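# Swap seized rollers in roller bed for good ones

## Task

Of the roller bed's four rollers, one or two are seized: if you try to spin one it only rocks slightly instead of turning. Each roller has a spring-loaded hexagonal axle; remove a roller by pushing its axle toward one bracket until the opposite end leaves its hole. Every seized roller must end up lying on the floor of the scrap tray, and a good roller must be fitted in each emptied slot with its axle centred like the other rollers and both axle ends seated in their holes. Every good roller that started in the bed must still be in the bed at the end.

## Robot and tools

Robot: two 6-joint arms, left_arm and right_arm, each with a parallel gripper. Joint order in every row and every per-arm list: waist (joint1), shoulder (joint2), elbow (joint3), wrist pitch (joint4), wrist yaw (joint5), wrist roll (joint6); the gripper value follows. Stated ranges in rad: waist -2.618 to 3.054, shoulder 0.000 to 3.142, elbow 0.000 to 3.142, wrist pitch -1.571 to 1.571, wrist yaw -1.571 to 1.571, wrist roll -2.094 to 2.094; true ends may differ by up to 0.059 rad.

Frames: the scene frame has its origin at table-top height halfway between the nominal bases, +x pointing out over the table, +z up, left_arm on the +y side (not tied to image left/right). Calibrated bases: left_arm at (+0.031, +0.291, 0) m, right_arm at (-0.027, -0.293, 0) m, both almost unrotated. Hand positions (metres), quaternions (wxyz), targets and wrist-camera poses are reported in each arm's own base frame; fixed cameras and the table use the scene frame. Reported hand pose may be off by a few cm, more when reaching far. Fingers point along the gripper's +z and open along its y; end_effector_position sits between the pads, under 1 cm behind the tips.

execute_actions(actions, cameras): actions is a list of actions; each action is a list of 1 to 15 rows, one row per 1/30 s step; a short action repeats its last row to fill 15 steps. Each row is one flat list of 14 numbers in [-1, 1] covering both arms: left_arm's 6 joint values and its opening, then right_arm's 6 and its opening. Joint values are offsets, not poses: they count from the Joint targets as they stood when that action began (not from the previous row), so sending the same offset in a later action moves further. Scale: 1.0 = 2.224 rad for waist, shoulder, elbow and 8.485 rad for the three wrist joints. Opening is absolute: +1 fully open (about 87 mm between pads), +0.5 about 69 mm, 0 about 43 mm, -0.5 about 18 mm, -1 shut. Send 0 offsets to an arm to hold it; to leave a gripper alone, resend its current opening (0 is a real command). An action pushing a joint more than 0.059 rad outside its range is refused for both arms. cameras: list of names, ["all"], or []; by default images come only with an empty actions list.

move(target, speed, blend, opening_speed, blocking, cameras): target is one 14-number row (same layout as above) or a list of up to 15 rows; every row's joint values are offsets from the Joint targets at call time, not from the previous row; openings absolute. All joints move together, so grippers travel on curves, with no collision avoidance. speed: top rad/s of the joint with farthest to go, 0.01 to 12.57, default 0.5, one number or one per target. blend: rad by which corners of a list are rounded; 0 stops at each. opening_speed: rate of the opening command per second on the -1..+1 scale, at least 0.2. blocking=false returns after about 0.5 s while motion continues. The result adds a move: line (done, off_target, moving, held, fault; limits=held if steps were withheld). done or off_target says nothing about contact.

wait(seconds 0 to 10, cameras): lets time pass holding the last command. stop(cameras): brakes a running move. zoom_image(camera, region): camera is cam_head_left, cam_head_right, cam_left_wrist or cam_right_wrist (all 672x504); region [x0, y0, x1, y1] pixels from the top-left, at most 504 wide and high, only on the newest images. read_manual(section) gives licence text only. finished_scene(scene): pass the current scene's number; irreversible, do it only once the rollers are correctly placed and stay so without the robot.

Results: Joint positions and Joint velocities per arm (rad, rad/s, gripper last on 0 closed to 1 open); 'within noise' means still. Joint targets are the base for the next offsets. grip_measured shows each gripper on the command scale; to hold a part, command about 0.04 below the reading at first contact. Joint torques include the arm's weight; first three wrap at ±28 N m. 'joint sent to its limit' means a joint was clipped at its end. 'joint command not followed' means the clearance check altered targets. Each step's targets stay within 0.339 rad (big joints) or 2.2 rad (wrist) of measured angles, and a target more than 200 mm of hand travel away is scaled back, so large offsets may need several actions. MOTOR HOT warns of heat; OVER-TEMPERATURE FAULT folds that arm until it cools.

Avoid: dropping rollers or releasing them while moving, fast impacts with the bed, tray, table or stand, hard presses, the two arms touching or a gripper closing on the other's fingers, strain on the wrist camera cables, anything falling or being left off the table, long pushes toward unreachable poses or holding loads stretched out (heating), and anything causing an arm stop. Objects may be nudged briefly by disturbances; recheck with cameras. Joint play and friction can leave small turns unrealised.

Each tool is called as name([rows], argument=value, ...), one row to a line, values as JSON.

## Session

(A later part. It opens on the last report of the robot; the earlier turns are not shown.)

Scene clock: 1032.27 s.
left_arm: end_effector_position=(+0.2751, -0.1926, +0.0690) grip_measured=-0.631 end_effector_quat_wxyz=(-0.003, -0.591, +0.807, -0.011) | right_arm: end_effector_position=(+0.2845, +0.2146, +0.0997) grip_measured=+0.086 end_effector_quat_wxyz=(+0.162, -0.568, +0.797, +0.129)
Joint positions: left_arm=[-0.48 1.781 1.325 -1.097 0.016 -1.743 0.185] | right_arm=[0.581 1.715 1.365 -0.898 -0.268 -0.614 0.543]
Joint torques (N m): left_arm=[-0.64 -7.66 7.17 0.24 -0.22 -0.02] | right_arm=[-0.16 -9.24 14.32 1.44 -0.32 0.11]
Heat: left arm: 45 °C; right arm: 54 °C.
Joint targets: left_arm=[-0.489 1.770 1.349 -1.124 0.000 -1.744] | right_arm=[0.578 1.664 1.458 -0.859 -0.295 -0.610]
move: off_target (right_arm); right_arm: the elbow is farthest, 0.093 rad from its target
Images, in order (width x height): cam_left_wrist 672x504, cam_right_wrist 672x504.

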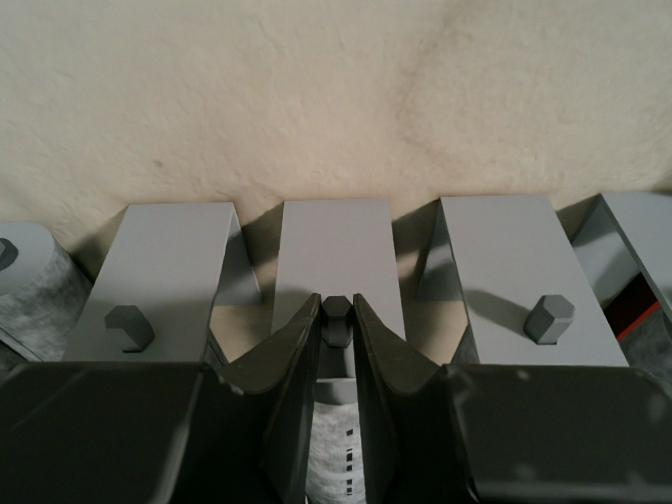

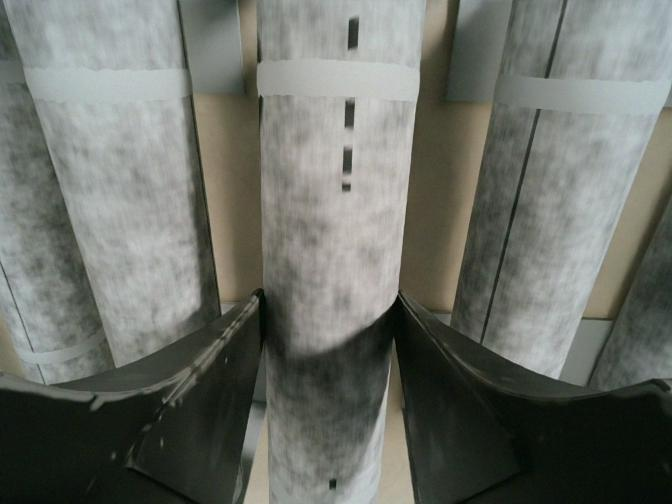

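move([
  [0,0,0,0,0,0,0.0, 0,0,0,0,0,0,-0.12],
  [0,0,0.1124,-0.0295,0,0,0.0, 0,0,0,0,0,0,-0.12],
  [0.135,0,0.1124,-0.0295,0,0,0.0, 0,0,0,0,0,0,-0.12],
], speed=[0.3,0.3,0.4], opening_speed=0.8, blend=[0,0.05,0], cameras=["cam_left_wrist","cam_right_wrist"])

Scene clock: 1044.60 s.
left_arm: end_effector_position=(+0.3198, -0.1051, +0.1294) grip_measured=+0.000 end_effector_quat_wxyz=(+0.006, +0.699, -0.715, +0.003) | right_arm: end_effector_position=(+0.2850, +0.2141, +0.0997) grip_measured=+0.086 end_effector_quat_wxyz=(+0.162, -0.570, +0.795, +0.129)
Joint positions: left_arm=[-0.188 1.781 1.567 -1.358 0.013 -1.736 0.5] | right_arm=[0.579 1.715 1.365 -0.898 -0.268 -0.62 0.543]
Joint torques (N m): left_arm=[0.12 -7.68 7.88 0.28 -0.19 -0.02] | right_arm=[-0.09 -9.22 14.26 1.44 -0.3 0.11]
Heat: left arm: 45 °C; right arm: 56 °C.
Joint targets: left_arm=[-0.188 1.770 1.599 -1.374 0.000 -1.744] | right_arm=[0.578 1.664 1.458 -0.859 -0.295 -0.610]
move: off_target (right_arm); right_arm: the elbow is farthest, 0.093 rad from its target
Images, in order (width x height): cam_left_wrist 672x504, cam_right_wrist 672x504.

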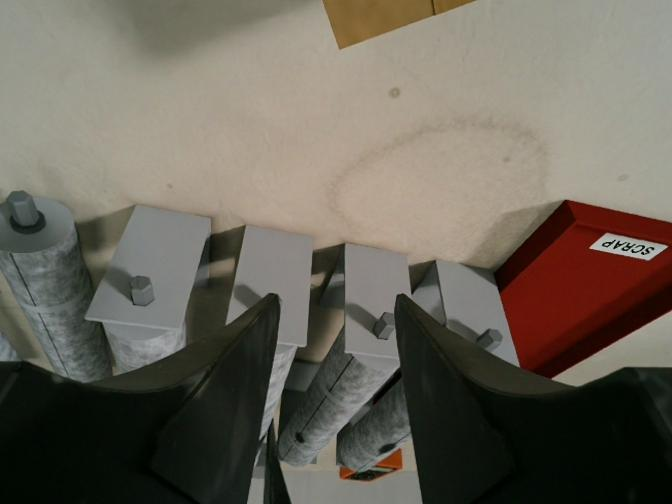

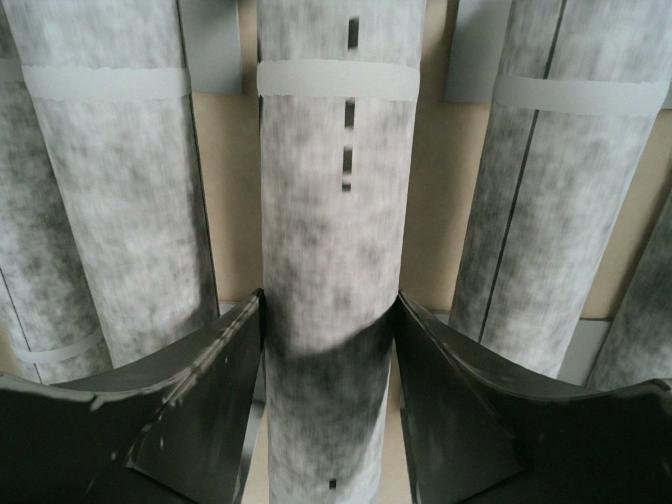

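move(target=[0,0,0,0,0,0,0.0, -0.0274,-0.0370,-0.0336,-0.0027,-0.0022,-0.0066,-0.12], speed=0.06, cameras=["cam_left_wrist","cam_right_wrist"])

Scene clock: 1070.40 s.
left_arm: end_effector_position=(+0.3193, -0.1066, +0.1294) grip_measured=+0.000 end_effector_quat_wxyz=(+0.006, +0.697, -0.717, +0.003) | right_arm: end_effector_position=(+0.2866, +0.2039, +0.1104) grip_measured=+0.086 end_effector_quat_wxyz=(+0.174, -0.572, +0.790, +0.135)
Joint positions: left_arm=[-0.193 1.781 1.567 -1.358 0.013 -1.736 0.5] | right_arm=[0.542 1.676 1.359 -0.917 -0.296 -0.66 0.543]
Joint torques (N m): left_arm=[0.12 -7.69 7.91 0.28 -0.19 -0.01] | right_arm=[-1.81 -12.31 8.27 1.41 -0.23 -0.07]
Heat: left arm: 44 °C; right arm: 59 °C.
Joint targets: left_arm=[-0.188 1.770 1.599 -1.374 0.000 -1.744] | right_arm=[0.517 1.582 1.383 -0.882 -0.314 -0.666]
move: off_target (right_arm); right_arm: the shoulder is farthest, 0.095 rad from its target
Images, in order (width x height): cam_left_wrist 672x504, cam_right_wrist 672x504.

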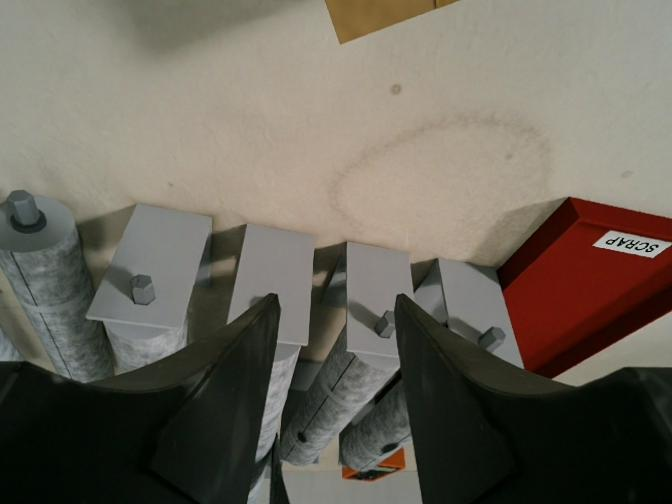

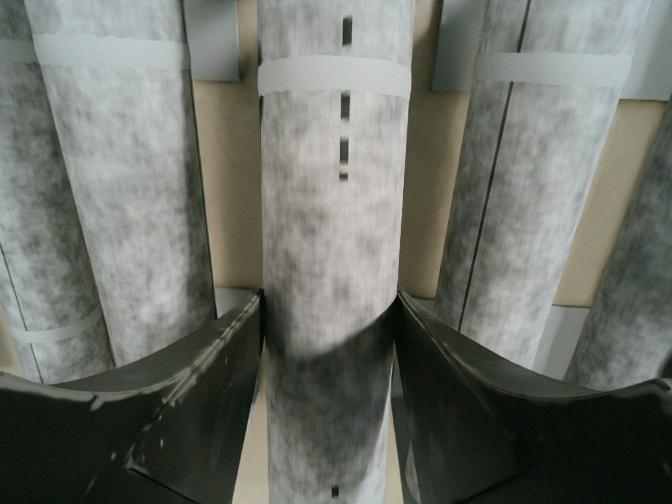

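move(target=[0,0,0,0,0,0,0.0, 0.0193,0.0441,-0.0112,0.0079,0.0005,0.0031,-0.12], speed=0.08, cameras=["cam_right_wrist"])

Scene clock: 1108.07 s.
left_arm: end_effector_position=(+0.3193, -0.1066, +0.1294) grip_measured=+0.000 end_effector_quat_wxyz=(+0.006, +0.697, -0.717, +0.003) | right_arm: end_effector_position=(+0.2859, +0.2055, +0.1000) grip_measured=+0.086 end_effector_quat_wxyz=(+0.167, -0.572, +0.792, +0.137)
Joint positions: left_arm=[-0.193 1.781 1.567 -1.358 0.013 -1.736 0.5] | right_arm=[0.547 1.693 1.339 -0.892 -0.296 -0.655 0.543]
Joint torques (N m): left_arm=[0.12 -7.69 7.9 0.28 -0.19 -0.01] | right_arm=[0.42 -6.24 7.65 1.88 -0.22 0.19]
Heat: left arm: 44 °C; right arm: 53 °C.
Joint targets: left_arm=[-0.188 1.770 1.599 -1.374 0.000 -1.744] | right_arm=[0.560 1.680 1.358 -0.815 -0.310 -0.640]
move: off_target (right_arm); right_arm: the wrist pitch is farthest, 0.077 rad from its target
Images, in order (width x height): cam_right_wrist 672x504.

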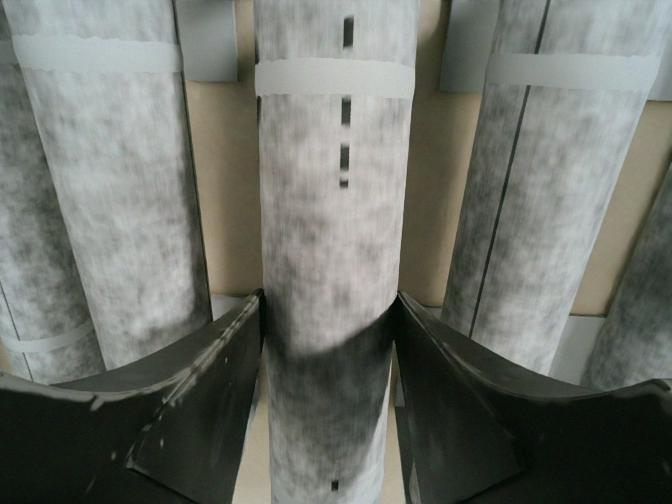

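move([
  [0,0,0,0,0,0,0.0, 0,0,0.0247,-0.0024,0,0,-0.12],
  [0,0,0,0,0,0,0.0, -0.0270,-0.0427,0.0050,-0.0050,0.0004,-0.0071,-0.12],
], speed=0.08, cameras=["cam_left_wrist","cam_right_wrist"])

Scene clock: 1127.90 s.
left_arm: end_effector_position=(+0.3193, -0.1066, +0.1294) grip_measured=+0.000 end_effector_quat_wxyz=(+0.006, +0.697, -0.717, +0.003) | right_arm: end_effector_position=(+0.2889, +0.1971, +0.1059) grip_measured=+0.086 end_effector_quat_wxyz=(+0.175, -0.582, +0.783, +0.132)
Joint positions: left_arm=[-0.193 1.781 1.567 -1.358 0.013 -1.736 0.5] | right_arm=[0.524 1.673 1.339 -0.907 -0.301 -0.704 0.543]
Joint torques (N m): left_arm=[0.12 -7.68 7.91 0.29 -0.19 -0.01] | right_arm=[-1.62 -11.92 8.69 1.57 -0.13 0.03]
Heat: left arm: 43 °C; right arm: 51 °C.
Joint targets: left_arm=[-0.188 1.770 1.599 -1.374 0.000 -1.744] | right_arm=[0.500 1.585 1.369 -0.857 -0.306 -0.700]
move: off_target (right_arm); right_arm: the shoulder is farthest, 0.088 rad from its target
Images, in order (width x height): cam_left_wrist 672x504, cam_right_wrist 672x504.

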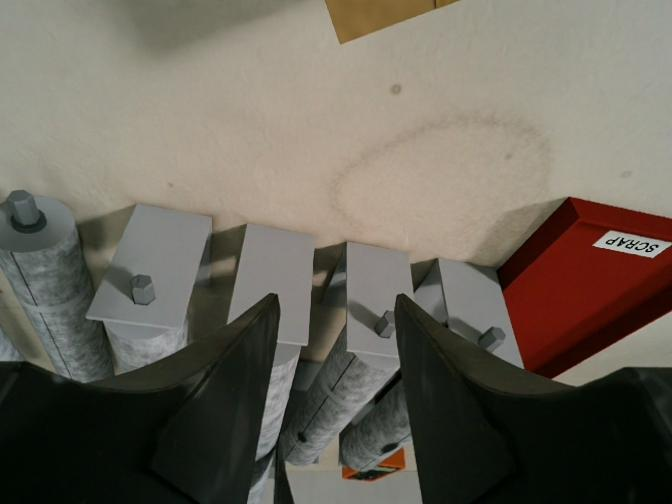

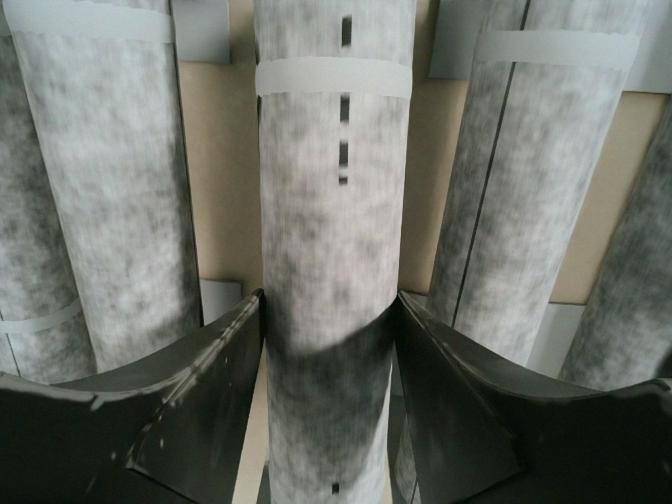

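move(target=[0,0,0,0,0,0,0.0, 0.0234,0.0202,-0.0085,0.0040,0.0019,0.0047,-0.12], speed=0.08, cameras=["cam_right_wrist"])

Scene clock: 1145.30 s.
left_arm: end_effector_position=(+0.3193, -0.1066, +0.1294) grip_measured=+0.000 end_effector_quat_wxyz=(+0.006, +0.697, -0.717, +0.003) | right_arm: end_effector_position=(+0.2836, +0.1981, +0.1016) grip_measured=+0.086 end_effector_quat_wxyz=(+0.166, -0.576, +0.790, +0.129)
Joint positions: left_arm=[-0.193 1.781 1.567 -1.358 0.013 -1.736 0.5] | right_arm=[0.539 1.673 1.325 -0.904 -0.285 -0.674 0.543]
Joint torques (N m): left_arm=[0.12 -7.69 7.9 0.28 -0.19 -0.02] | right_arm=[0.46 -8.47 8.17 1.9 -0.11 0.18]
Heat: left arm: 43 °C; right arm: 51 °C.
Joint targets: left_arm=[-0.188 1.770 1.599 -1.374 0.000 -1.744] | right_arm=[0.552 1.630 1.350 -0.823 -0.290 -0.660]
move: off_target (right_arm); right_arm: the wrist pitch is farthest, 0.081 rad from its target
Images, in order (width x height): cam_right_wrist 672x504.

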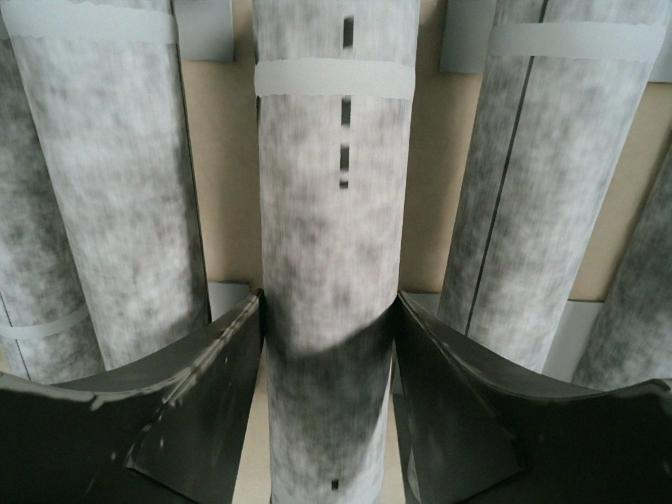

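move(target=[0,0,0,0,0,0,0.0, -0.0279,-0.0225,-0.0112,-0.0032,-0.0006,-0.0041,-0.12], speed=0.08, cameras=["cam_right_wrist"])

Scene clock: 1160.80 s.
left_arm: end_effector_position=(+0.3193, -0.1066, +0.1294) grip_measured=+0.000 end_effector_quat_wxyz=(+0.006, +0.697, -0.717, +0.003) | right_arm: end_effector_position=(+0.2878, +0.1800, +0.0973) grip_measured=+0.086 end_effector_quat_wxyz=(+0.163, -0.558, +0.804, +0.125)
Joint positions: left_arm=[-0.193 1.781 1.567 -1.358 0.013 -1.736 0.5] | right_arm=[0.489 1.663 1.299 -0.903 -0.284 -0.681 0.543]
Joint torques (N m): left_arm=[0.14 -7.69 7.9 0.28 -0.19 -0.01] | right_arm=[-0.32 -11.41 8.4 1.53 -0.18 -0.07]
Heat: left arm: 44 °C; right arm: 49 °C.
Joint targets: left_arm=[-0.188 1.770 1.599 -1.374 0.000 -1.744] | right_arm=[0.490 1.580 1.325 -0.850 -0.295 -0.695]
move: off_target (right_arm); right_arm: the shoulder is farthest, 0.083 rad from its target
Images, in order (width x height): cam_right_wrist 672x504.

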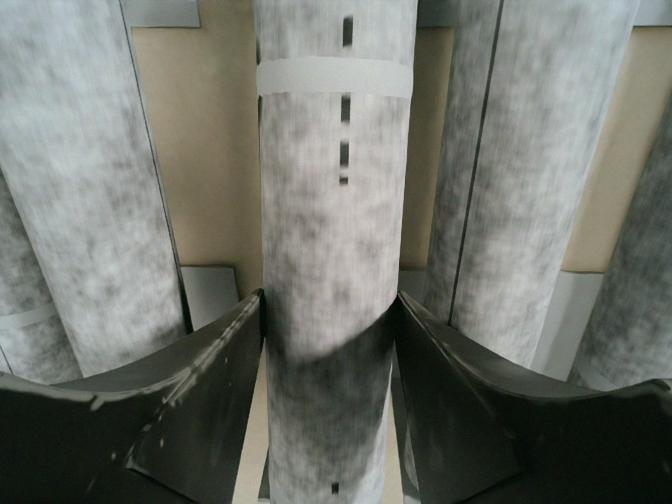

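execute_actions(actions=[])

zoom_image(camera="cam_head_right", region=[280, 80, 500, 280])

zoom_image(camera="cam_left_wrist", region=[100, 180, 420, 500])

Scene clock: 1174.60 s.
left_arm: end_effector_position=(+0.3193, -0.1066, +0.1294) grip_measured=+0.000 end_effector_quat_wxyz=(+0.006, +0.697, -0.717, +0.003) | right_arm: end_effector_position=(+0.2878, +0.1800, +0.0973) grip_measured=+0.086 end_effector_quat_wxyz=(+0.163, -0.558, +0.804, +0.125)
Joint positions: left_arm=[-0.193 1.781 1.567 -1.358 0.013 -1.736 0.5] | right_arm=[0.489 1.663 1.299 -0.903 -0.284 -0.681 0.543]
Joint velocities: within noise
Joint torques (N m): left_arm=[0.12 -7.71 7.91 0.28 -0.19 -0.01] | right_arm=[-0.29 -11.41 8.43 1.53 -0.18 -0.07]
Heat: left arm: 44 °C; right arm: 49 °C.
Joint targets: left_arm=[-0.188 1.770 1.599 -1.374 0.000 -1.744] | right_arm=[0.490 1.580 1.325 -0.850 -0.295 -0.695]
Tool commands: left_gripper/opening=+0.0 right_gripper/opening=-0.12

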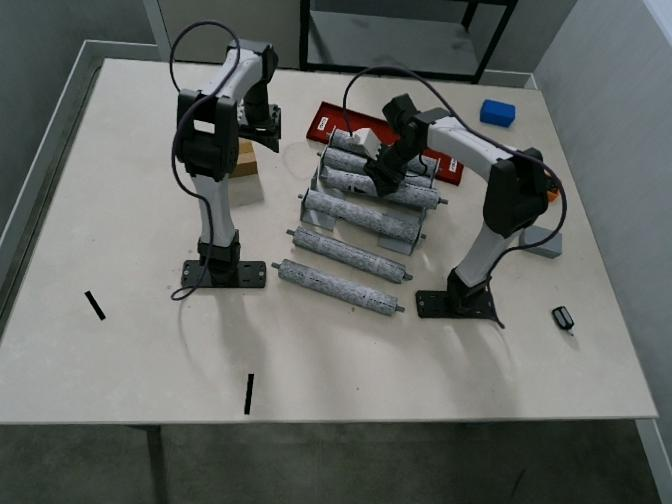

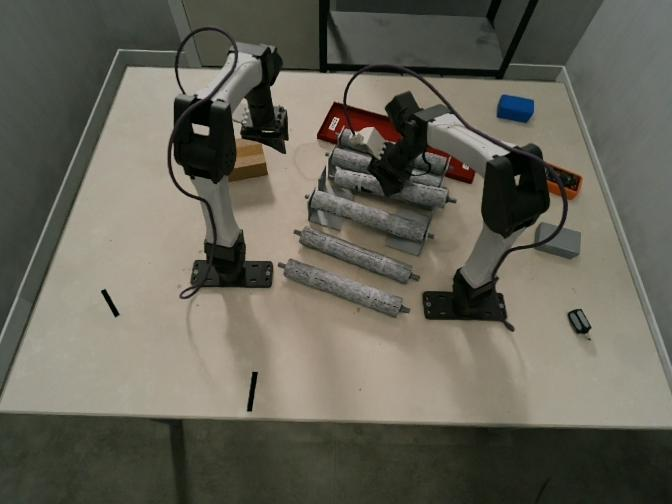

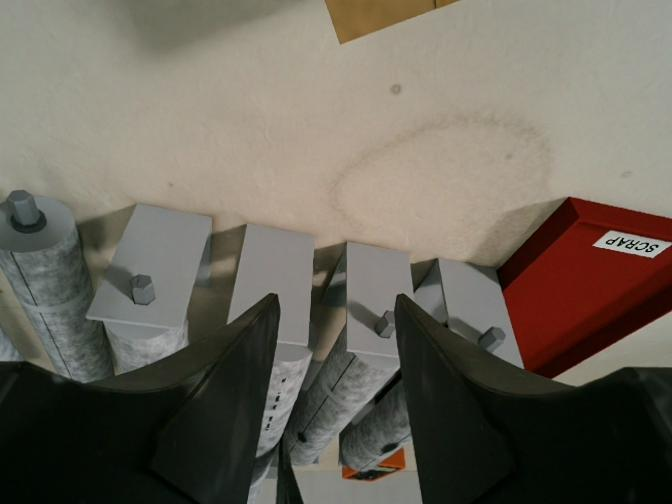

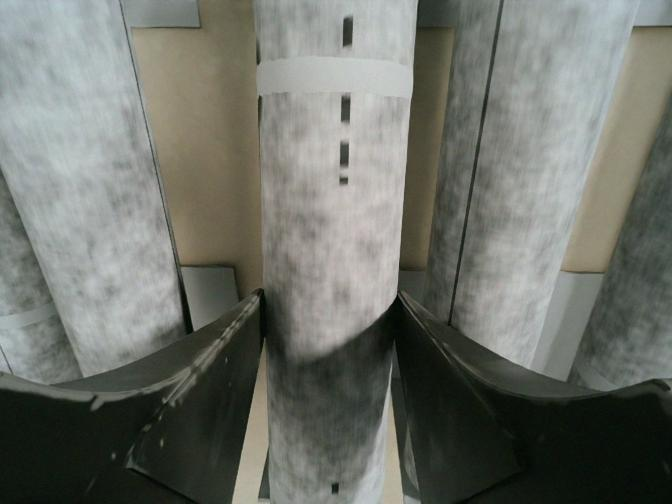

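Scaled by 2.291.

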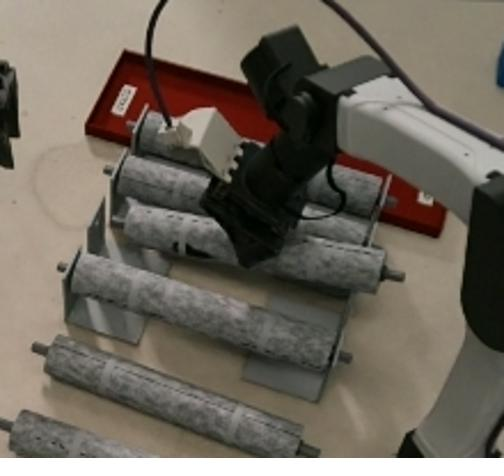

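Scaled by 1.575.

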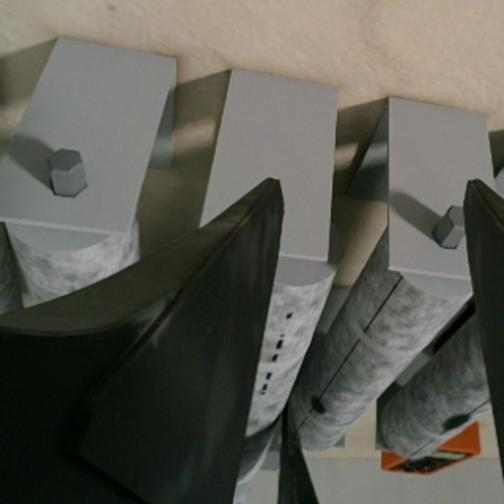

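move(target=[0,0,0,0,0,0,0.0, 0,0.009,0.1758,-0.0371,0,0,-0.15], speed=0.25, cameras=["cam_left_wrist","cam_right_wrist","cam_head_right"])

Scene clock: 1299.60 s.
left_arm: end_effector_position=(+0.3193, -0.1066, +0.1294) grip_measured=+0.000 end_effector_quat_wxyz=(+0.006, +0.697, -0.717, +0.003) | right_arm: end_effector_position=(+0.2949, +0.1838, +0.1840) grip_measured=+0.086 end_effector_quat_wxyz=(+0.186, -0.559, +0.799, +0.122)
Joint positions: left_arm=[-0.193 1.781 1.567 -1.358 0.013 -1.736 0.5] | right_arm=[0.489 1.663 1.635 -1.191 -0.284 -0.683 0.543]
Joint torques (N m): left_arm=[0.13 -7.69 7.91 0.29 -0.19 -0.01] | right_arm=[-0.38 -9.81 13.11 1.32 -0.17 -0.08]
Heat: left arm: 45 °C; right arm: 53 °C.
Joint targets: left_arm=[-0.188 1.770 1.599 -1.374 0.000 -1.744] | right_arm=[0.490 1.600 1.716 -1.165 -0.295 -0.695]
move: off_target (right_arm); right_arm: the elbow is farthest, 0.081 rad from its target
Images, in order (width x height): cam_head_right 672x504, cam_left_wrist 672x504, cam_right_wrist 672x504.

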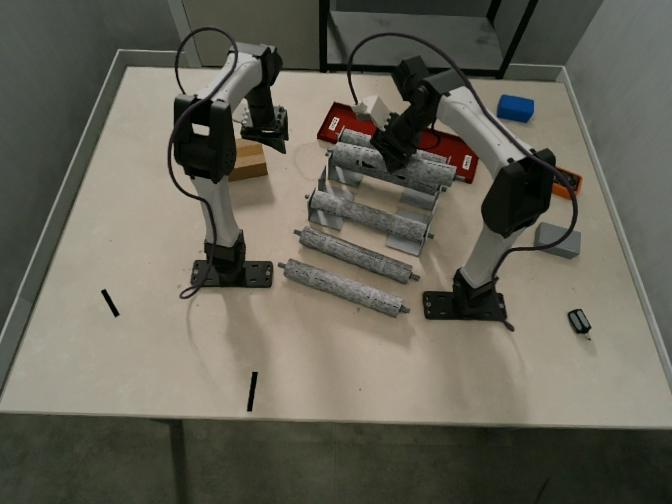

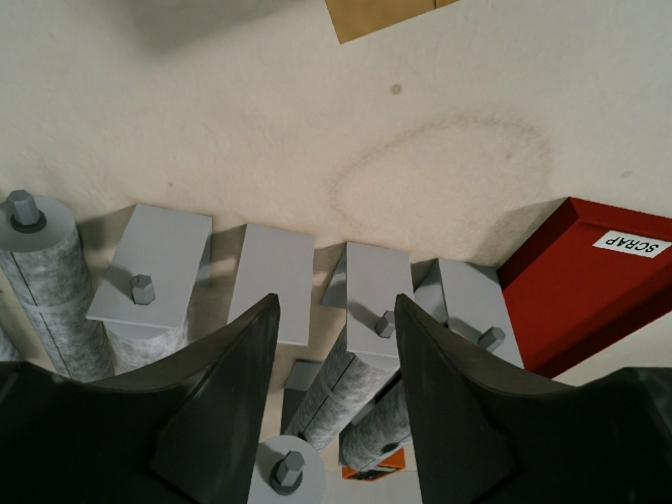

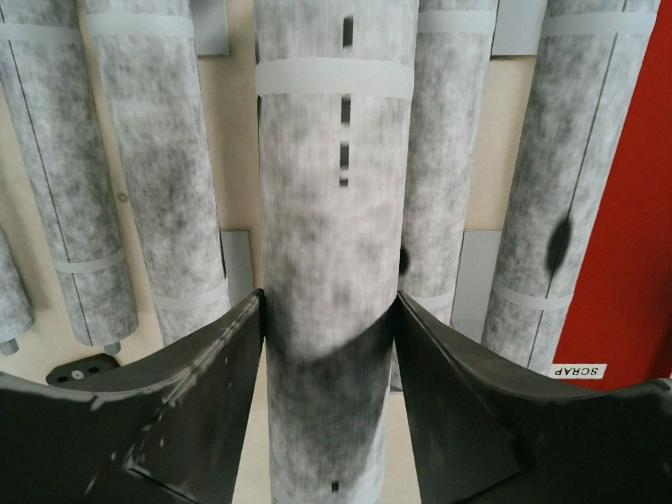

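move(target=[0,0,0,0,0,0,0.0, -0.0450,0.0270,0.0108,0.0359,0.0112,-0.0259,-0.15], speed=0.25, cameras=["cam_right_wrist","cam_head_right"])

Scene clock: 1309.53 s.
left_arm: end_effector_position=(+0.3193, -0.1066, +0.1294) grip_measured=+0.000 end_effector_quat_wxyz=(+0.006, +0.697, -0.717, +0.003) | right_arm: end_effector_position=(+0.3685, +0.1568, +0.1944) grip_measured=+0.086 end_effector_quat_wxyz=(+0.274, -0.593, +0.756, +0.035)
Joint positions: left_arm=[-0.193 1.781 1.567 -1.358 0.013 -1.736 0.5] | right_arm=[0.39 1.686 1.647 -1.01 -0.209 -0.884 0.543]
Joint torques (N m): left_arm=[0.12 -7.69 7.9 0.28 -0.19 -0.01] | right_arm=[-0.47 -7.16 14.43 2.99 0.06 -0.25]
Heat: left arm: 45 °C; right arm: 53 °C.
Joint targets: left_arm=[-0.188 1.770 1.599 -1.374 0.000 -1.744] | right_arm=[0.390 1.660 1.740 -0.860 -0.200 -0.915]
move: off_target (right_arm); right_arm: the wrist pitch is farthest, 0.150 rad from its target
Images, in order (width x height): cam_head_right 672x504, cam_right_wrist 672x504.

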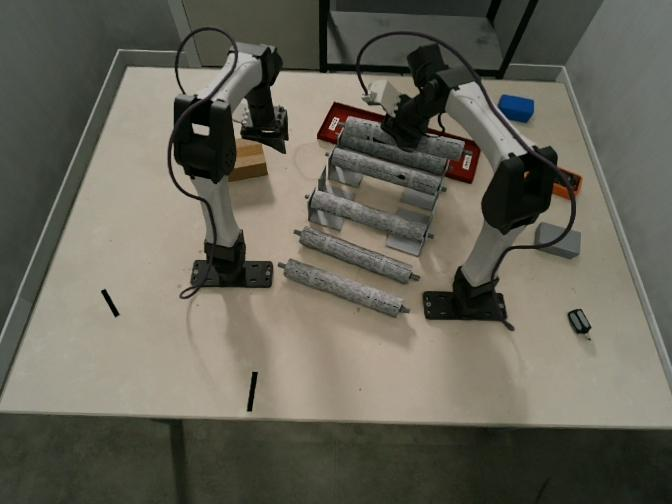

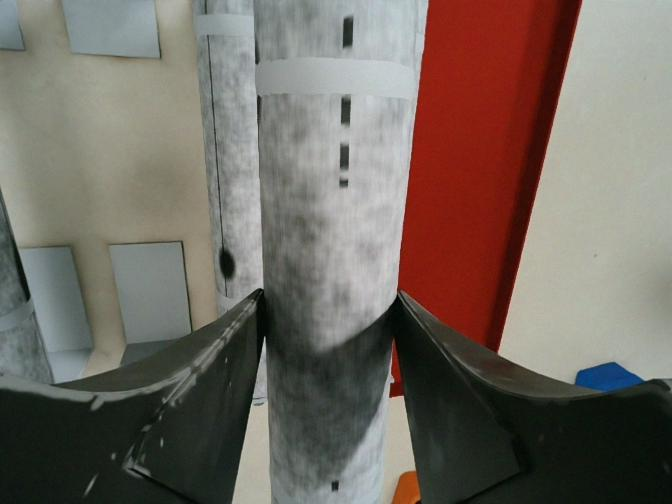

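move(target=[0,0,0,0,0,0,0.0, -0.0625,0.1799,0.1506,0.0177,-0.0072,-0.0136,-0.15], speed=0.25, cameras=["cam_right_wrist","cam_head_right"])

Scene clock: 1325.80 s.
left_arm: end_effector_position=(+0.3193, -0.1066, +0.1294) grip_measured=+0.000 end_effector_quat_wxyz=(+0.006, +0.697, -0.717, +0.003) | right_arm: end_effector_position=(+0.5042, +0.1339, +0.1481) grip_measured=+0.086 end_effector_quat_wxyz=(+0.303, -0.582, +0.755, -0.002)
Joint positions: left_arm=[-0.193 1.781 1.567 -1.358 0.013 -1.736 0.5] | right_arm=[0.249 2.095 1.976 -0.874 -0.227 -0.996 0.543]
Joint torques (N m): left_arm=[0.12 -7.69 7.91 0.28 -0.19 -0.01] | right_arm=[-0.29 -10.61 14.99 3.16 -0.38 -0.24]
Heat: left arm: 45 °C; right arm: 54 °C.
Joint targets: left_arm=[-0.188 1.770 1.599 -1.374 0.000 -1.744] | right_arm=[0.251 2.060 2.075 -0.710 -0.261 -1.030]
move: off_target (right_arm); right_arm: the wrist pitch is farthest, 0.164 rad from its target
Images, in order (width x height): cam_head_right 672x504, cam_right_wrist 672x504.

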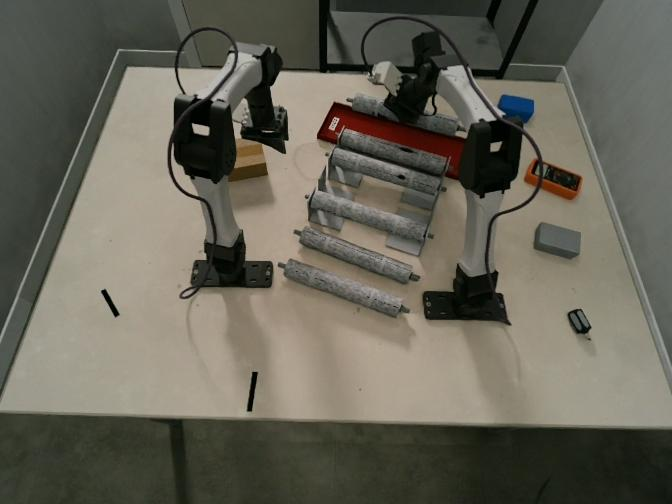

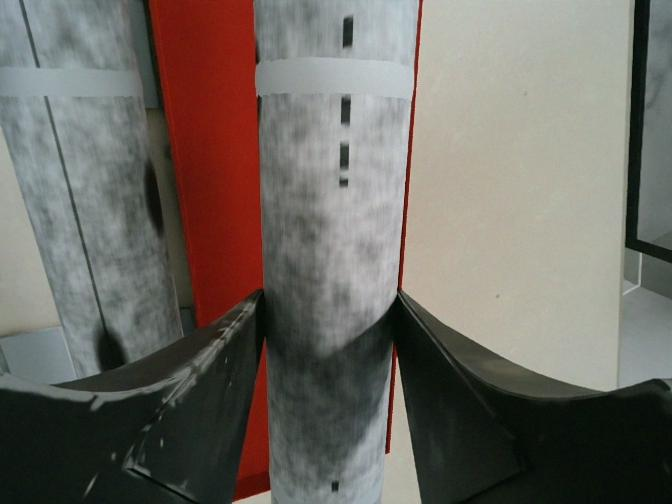

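move(target=[0,0,0,0,0,0,0.0, -0.0199,0.0414,-0.0522,0.0180,-0.0070,-0.0071,-0.15], speed=0.2, cameras=["cam_right_wrist","cam_head_right"])

Scene clock: 1363.53 s.
left_arm: end_effector_position=(+0.3193, -0.1066, +0.1294) grip_measured=+0.000 end_effector_quat_wxyz=(+0.006, +0.697, -0.717, +0.003) | right_arm: end_effector_position=(+0.5317, +0.1242, +0.0962) grip_measured=+0.086 end_effector_quat_wxyz=(+0.310, -0.592, +0.744, +0.006)
Joint positions: left_arm=[-0.193 1.781 1.567 -1.358 0.013 -1.736 0.5] | right_arm=[0.205 2.193 1.92 -0.725 -0.279 -1.056 0.543]
Joint torques (N m): left_arm=[0.13 -7.68 7.91 0.28 -0.19 -0.02] | right_arm=[-0.32 -11.6 9.8 3.21 -0.46 -0.23]
Heat: left arm: 45 °C; right arm: 60 °C.
Joint targets: left_arm=[-0.188 1.770 1.599 -1.374 0.000 -1.744] | right_arm=[0.206 2.152 1.959 -0.558 -0.321 -1.090]
move: off_target (right_arm); right_arm: the wrist pitch is farthest, 0.168 rad from its target
Images, in order (width x height): cam_head_right 672x504, cam_right_wrist 672x504.

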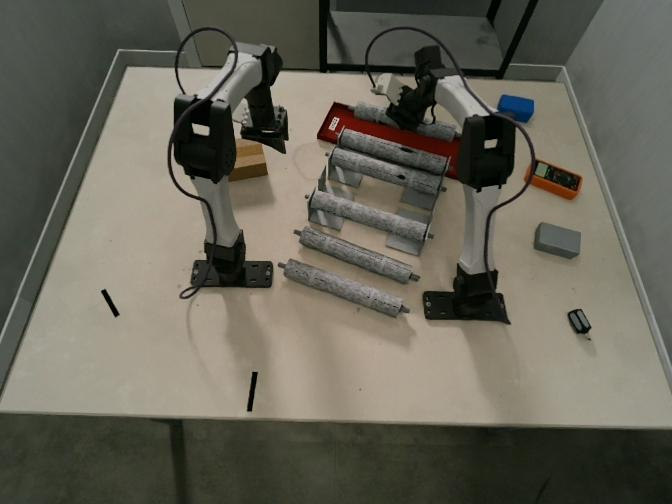

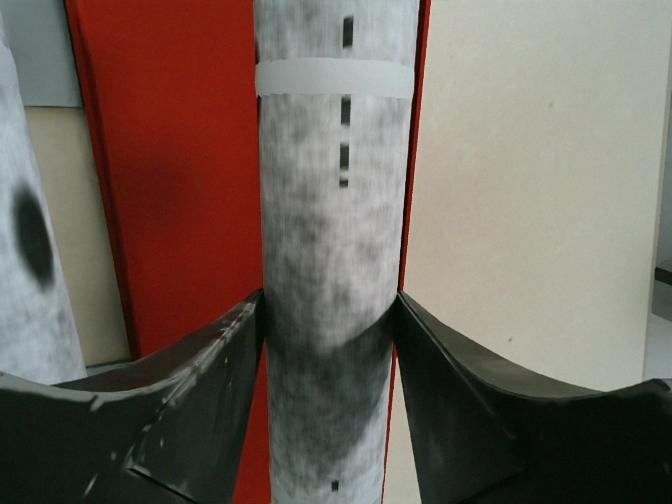

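move(target=[0,0,0,0,0,0,0.0, 0,0.0098,-0.058,0.0177,0,0,-0.15], speed=0.12, cameras=["cam_right_wrist"])

Scene clock: 1376.53 s.
left_arm: end_effector_position=(+0.3193, -0.1066, +0.1294) grip_measured=+0.000 end_effector_quat_wxyz=(+0.006, +0.697, -0.717, +0.003) | right_arm: end_effector_position=(+0.5331, +0.1244, +0.0598) grip_measured=+0.086 end_effector_quat_wxyz=(+0.313, -0.592, +0.743, +0.004)
Joint positions: left_arm=[-0.193 1.781 1.567 -1.358 0.013 -1.736 0.5] | right_arm=[0.205 2.209 1.796 -0.578 -0.279 -1.057 0.543]
Joint torques (N m): left_arm=[0.12 -7.69 7.9 0.28 -0.19 -0.02] | right_arm=[-0.4 -11.19 9.33 3.27 -0.45 -0.22]
Heat: left arm: 45 °C; right arm: 58 °C.
Joint targets: left_arm=[-0.188 1.770 1.599 -1.374 0.000 -1.744] | right_arm=[0.206 2.174 1.830 -0.407 -0.321 -1.090]
move: off_target (right_arm); right_arm: the wrist pitch is farthest, 0.170 rad from its target
Images, in order (width x height): cam_right_wrist 672x504.

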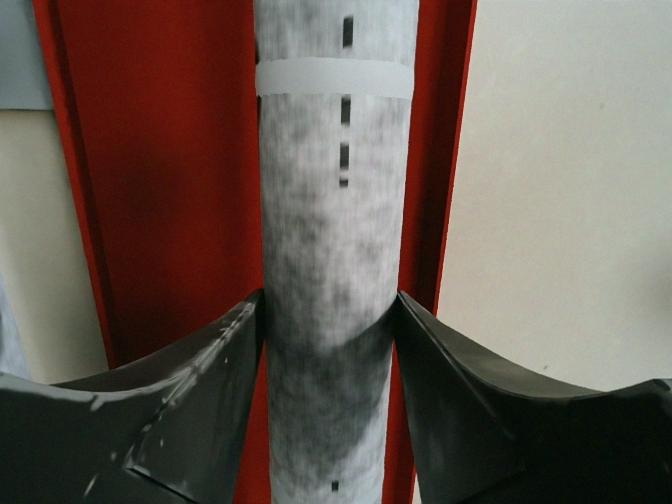

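move(target=[0,0,0,0,0,0,0.0, 0,0.0110,-0.033,0.0120,0,0,-0.15], speed=0.06, cameras=["cam_right_wrist"])

Scene clock: 1395.53 s.
left_arm: end_effector_position=(+0.3193, -0.1066, +0.1294) grip_measured=+0.000 end_effector_quat_wxyz=(+0.006, +0.697, -0.717, +0.003) | right_arm: end_effector_position=(+0.5366, +0.1260, +0.0390) grip_measured=+0.086 end_effector_quat_wxyz=(+0.323, -0.592, +0.739, +0.002)
Joint positions: left_arm=[-0.193 1.781 1.567 -1.358 0.013 -1.736 0.5] | right_arm=[0.205 2.226 1.729 -0.472 -0.284 -1.057 0.543]
Joint torques (N m): left_arm=[0.13 -7.69 7.9 0.28 -0.19 -0.01] | right_arm=[-0.4 -10.73 8.72 3.25 -0.41 -0.21]
Heat: left arm: 46 °C; right arm: 57 °C.
Joint targets: left_arm=[-0.188 1.770 1.599 -1.374 0.000 -1.744] | right_arm=[0.206 2.198 1.757 -0.306 -0.321 -1.090]
move: off_target (right_arm); right_arm: the wrist pitch is farthest, 0.167 rad from its target
Images, in order (width x height): cam_right_wrist 672x504.

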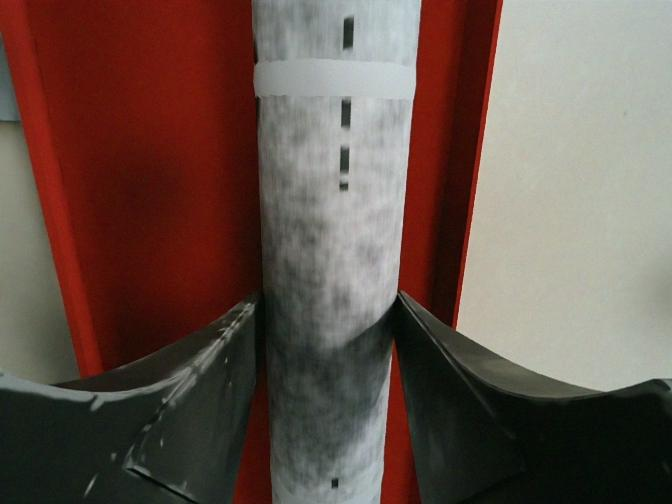

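move(target=[0,0,0,0,0,0,0.0, 0,0.0050,-0.0160,0.0052,0,0,-0.15], speed=0.05, cameras=["cam_right_wrist","cam_head_right"])

Scene clock: 1402.83 s.
left_arm: end_effector_position=(+0.3193, -0.1066, +0.1294) grip_measured=+0.000 end_effector_quat_wxyz=(+0.006, +0.697, -0.717, +0.003) | right_arm: end_effector_position=(+0.5425, +0.1278, +0.0381) grip_measured=+0.086 end_effector_quat_wxyz=(+0.338, -0.591, +0.733, -0.005)
Joint positions: left_arm=[-0.193 1.781 1.567 -1.358 0.013 -1.736 0.5] | right_arm=[0.205 2.226 1.706 -0.413 -0.287 -1.057 0.543]
Joint torques (N m): left_arm=[0.1 -7.71 7.88 0.28 -0.19 -0.01] | right_arm=[-0.34 -9.92 7.71 3.17 -0.39 -0.24]
Heat: left arm: 46 °C; right arm: 57 °C.
Joint targets: left_arm=[-0.188 1.770 1.599 -1.374 0.000 -1.744] | right_arm=[0.206 2.209 1.721 -0.261 -0.321 -1.090]
move: off_target (right_arm); right_arm: the wrist pitch is farthest, 0.152 rad from its target
Images, in order (width x height): cam_head_right 672x504, cam_right_wrist 672x504.

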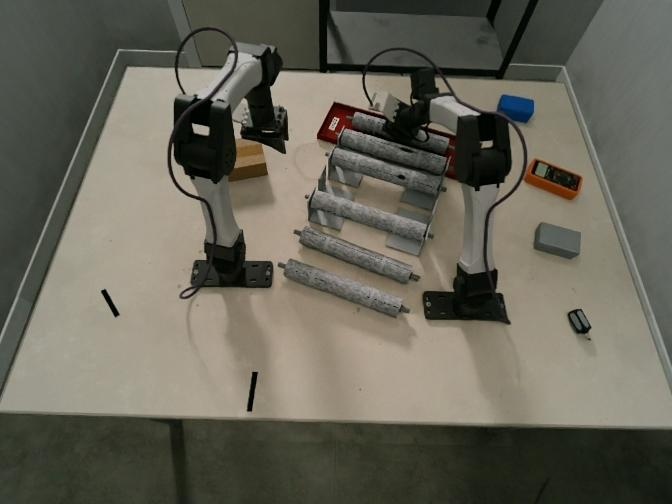

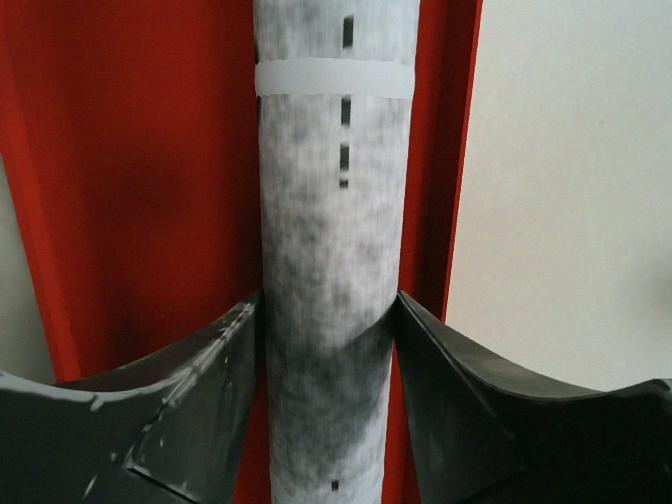

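move(target=[0,0,0,0,0,0,0.0, -0.0202,-0.0060,-0.0522,0.0176,-0.0114,0.0019,-0.10], speed=0.08, cameras=["cam_right_wrist","cam_head_right"])

Scene clock: 1438.20 s.
left_arm: end_effector_position=(+0.3193, -0.1066, +0.1294) grip_measured=+0.000 end_effector_quat_wxyz=(+0.006, +0.697, -0.717, +0.003) | right_arm: end_effector_position=(+0.5590, +0.1324, +0.0354) grip_measured=+0.086 end_effector_quat_wxyz=(+0.407, -0.590, +0.697, +0.006)
Joint positions: left_arm=[-0.193 1.781 1.567 -1.358 0.013 -1.736 0.5] | right_arm=[0.174 2.226 1.609 -0.193 -0.394 -1.071 0.543]
Joint torques (N m): left_arm=[0.12 -7.68 7.9 0.28 -0.19 -0.02] | right_arm=[-0.79 -10.85 5.96 2.52 -0.3 0.01]
Heat: left arm: 46 °C; right arm: 56 °C.
Joint targets: left_arm=[-0.188 1.770 1.599 -1.374 0.000 -1.744] | right_arm=[0.161 2.196 1.605 -0.112 -0.417 -1.074]
move: off_target (right_arm); right_arm: the wrist pitch is farthest, 0.081 rad from its target
Images, in order (width x height): cam_head_right 672x504, cam_right_wrist 672x504.

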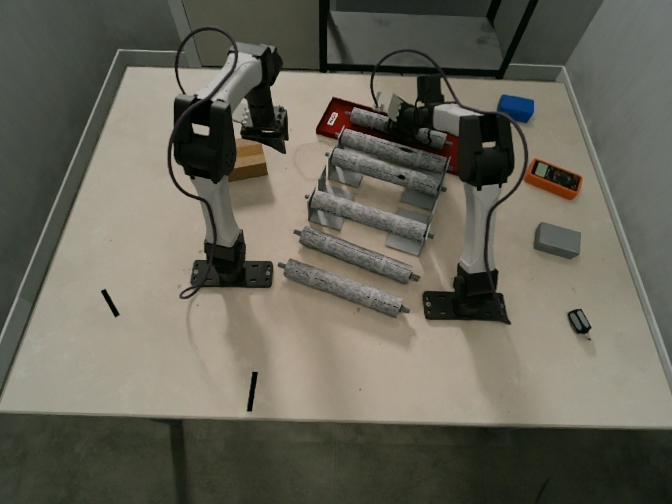

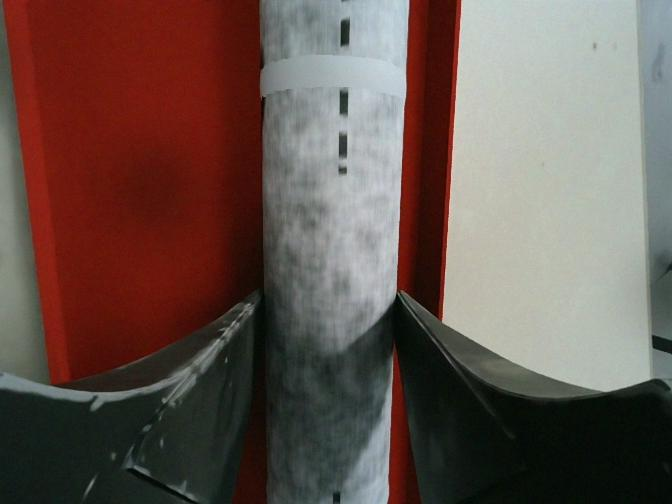

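zoom_image(camera="cam_head_right", region=[300, 70, 520, 230])

Scaled by 2.291.

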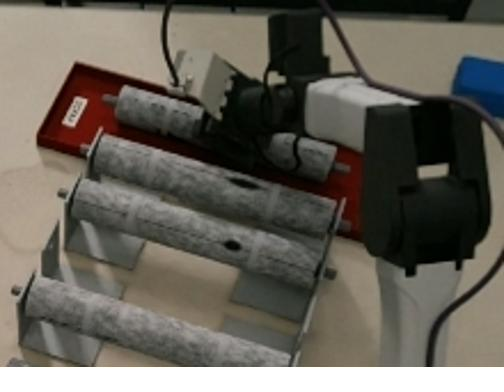

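move(target=[0,0,0,0,0,0,0.0, 0,0,0,0,0,0,0.25], opening_speed=0.25, cameras=["cam_right_wrist","cam_head_right"])

Scene clock: 1451.53 s.
left_arm: end_effector_position=(+0.3193, -0.1066, +0.1294) grip_measured=+0.000 end_effector_quat_wxyz=(+0.006, +0.697, -0.717, +0.003) | right_arm: end_effector_position=(+0.5632, +0.1323, +0.0385) grip_measured=+0.250 end_effector_quat_wxyz=(+0.416, -0.589, +0.693, +0.000)
Joint positions: left_arm=[-0.193 1.781 1.567 -1.358 0.013 -1.736 0.5] | right_arm=[0.173 2.226 1.608 -0.17 -0.394 -1.071 0.625]
Joint torques (N m): left_arm=[0.13 -7.71 7.9 0.28 -0.19 -0.02] | right_arm=[-0.84 -10.86 6.13 2.28 -0.3 0.03]
Heat: left arm: 46 °C; right arm: 57 °C.
Joint targets: left_arm=[-0.188 1.770 1.599 -1.374 0.000 -1.744] | right_arm=[0.161 2.196 1.605 -0.112 -0.417 -1.074]
move: off_target (right_arm); right_arm: the wrist pitch is farthest, 0.058 rad from its target
Images, in order (width x height): cam_head_right 672x504, cam_right_wrist 672x504.

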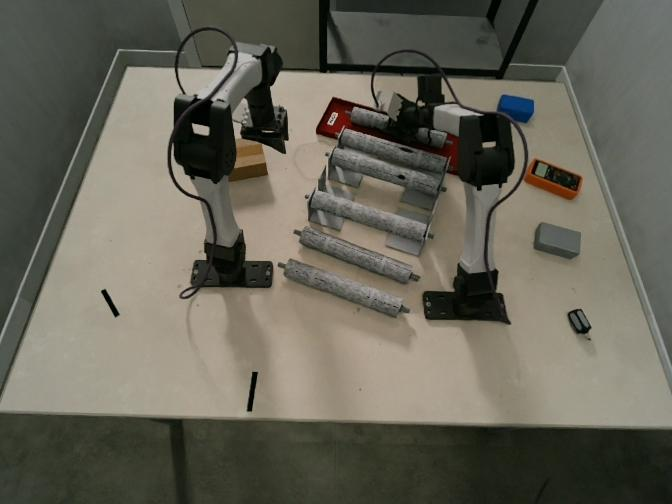

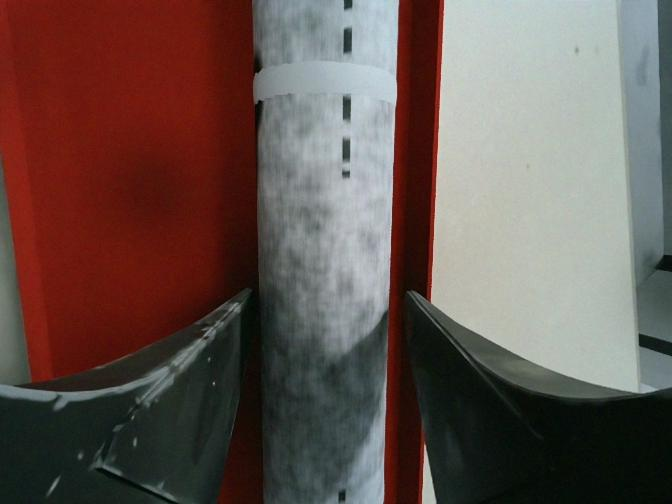

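move([
  [0,0,0,0,0,0,0.0, -0.0280,-0.1225,-0.0982,-0.0064,0,-0.004,0.35],
  [0,0,0,0,0,0,0.0, -0.0280,-0.1900,0,-0.04,0,0,0.35],
], speed=0.3, blend=0.05, opening_speed=1, cameras=["cam_right_wrist","cam_head_right","cam_head_left"])

Scene clock: 1475.53 s.
left_arm: end_effector_position=(+0.3193, -0.1066, +0.1294) grip_measured=+0.000 end_effector_quat_wxyz=(+0.006, +0.697, -0.717, +0.003) | right_arm: end_effector_position=(+0.5119, +0.0858, +0.1926) grip_measured=+0.350 end_effector_quat_wxyz=(+0.453, -0.568, +0.686, -0.044)
Joint positions: left_arm=[-0.193 1.781 1.567 -1.358 0.013 -1.736 0.5] | right_arm=[0.102 1.818 1.565 -0.435 -0.394 -1.094 0.675]
Joint torques (N m): left_arm=[0.12 -7.71 7.91 0.28 -0.19 -0.02] | right_arm=[-0.64 -9.94 10.29 1.58 -0.26 0.25]
Heat: left arm: 46 °C; right arm: 59 °C.
Joint targets: left_arm=[-0.188 1.770 1.599 -1.374 0.000 -1.744] | right_arm=[0.099 1.773 1.605 -0.451 -0.417 -1.074]
move: off_target (right_arm); right_arm: the shoulder is farthest, 0.044 rad from its target
Images, in order (width x height): cam_head_left 672x504, cam_head_right 672x504, cam_right_wrist 672x504.

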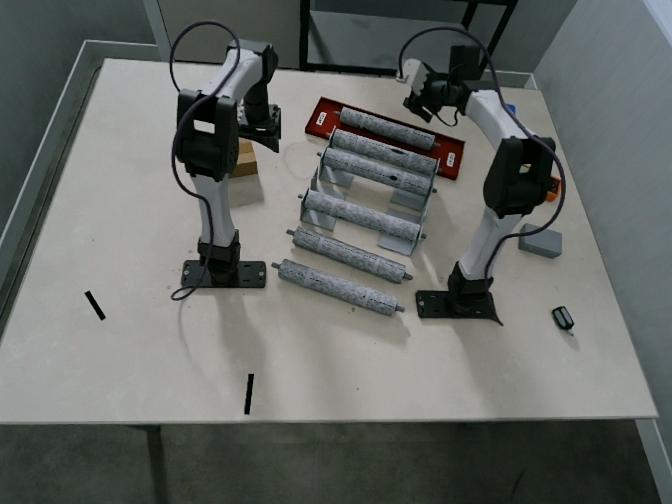

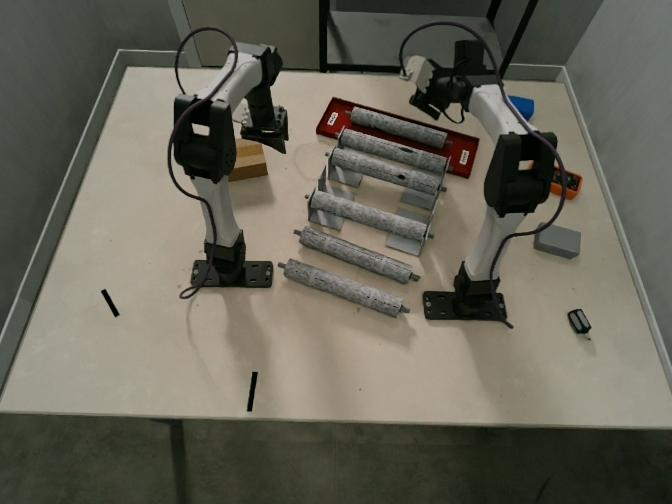

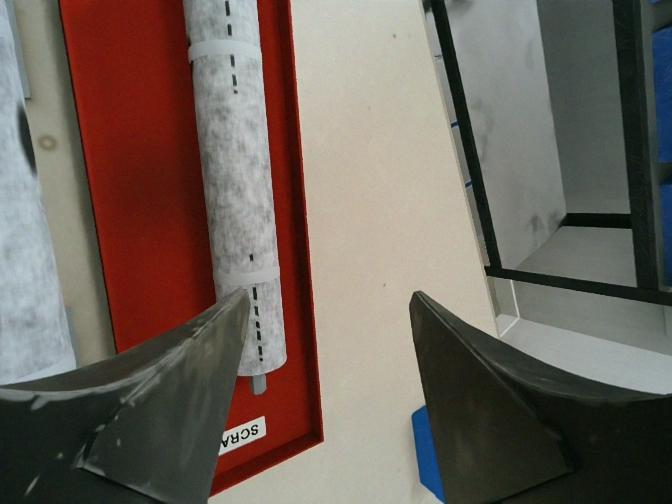

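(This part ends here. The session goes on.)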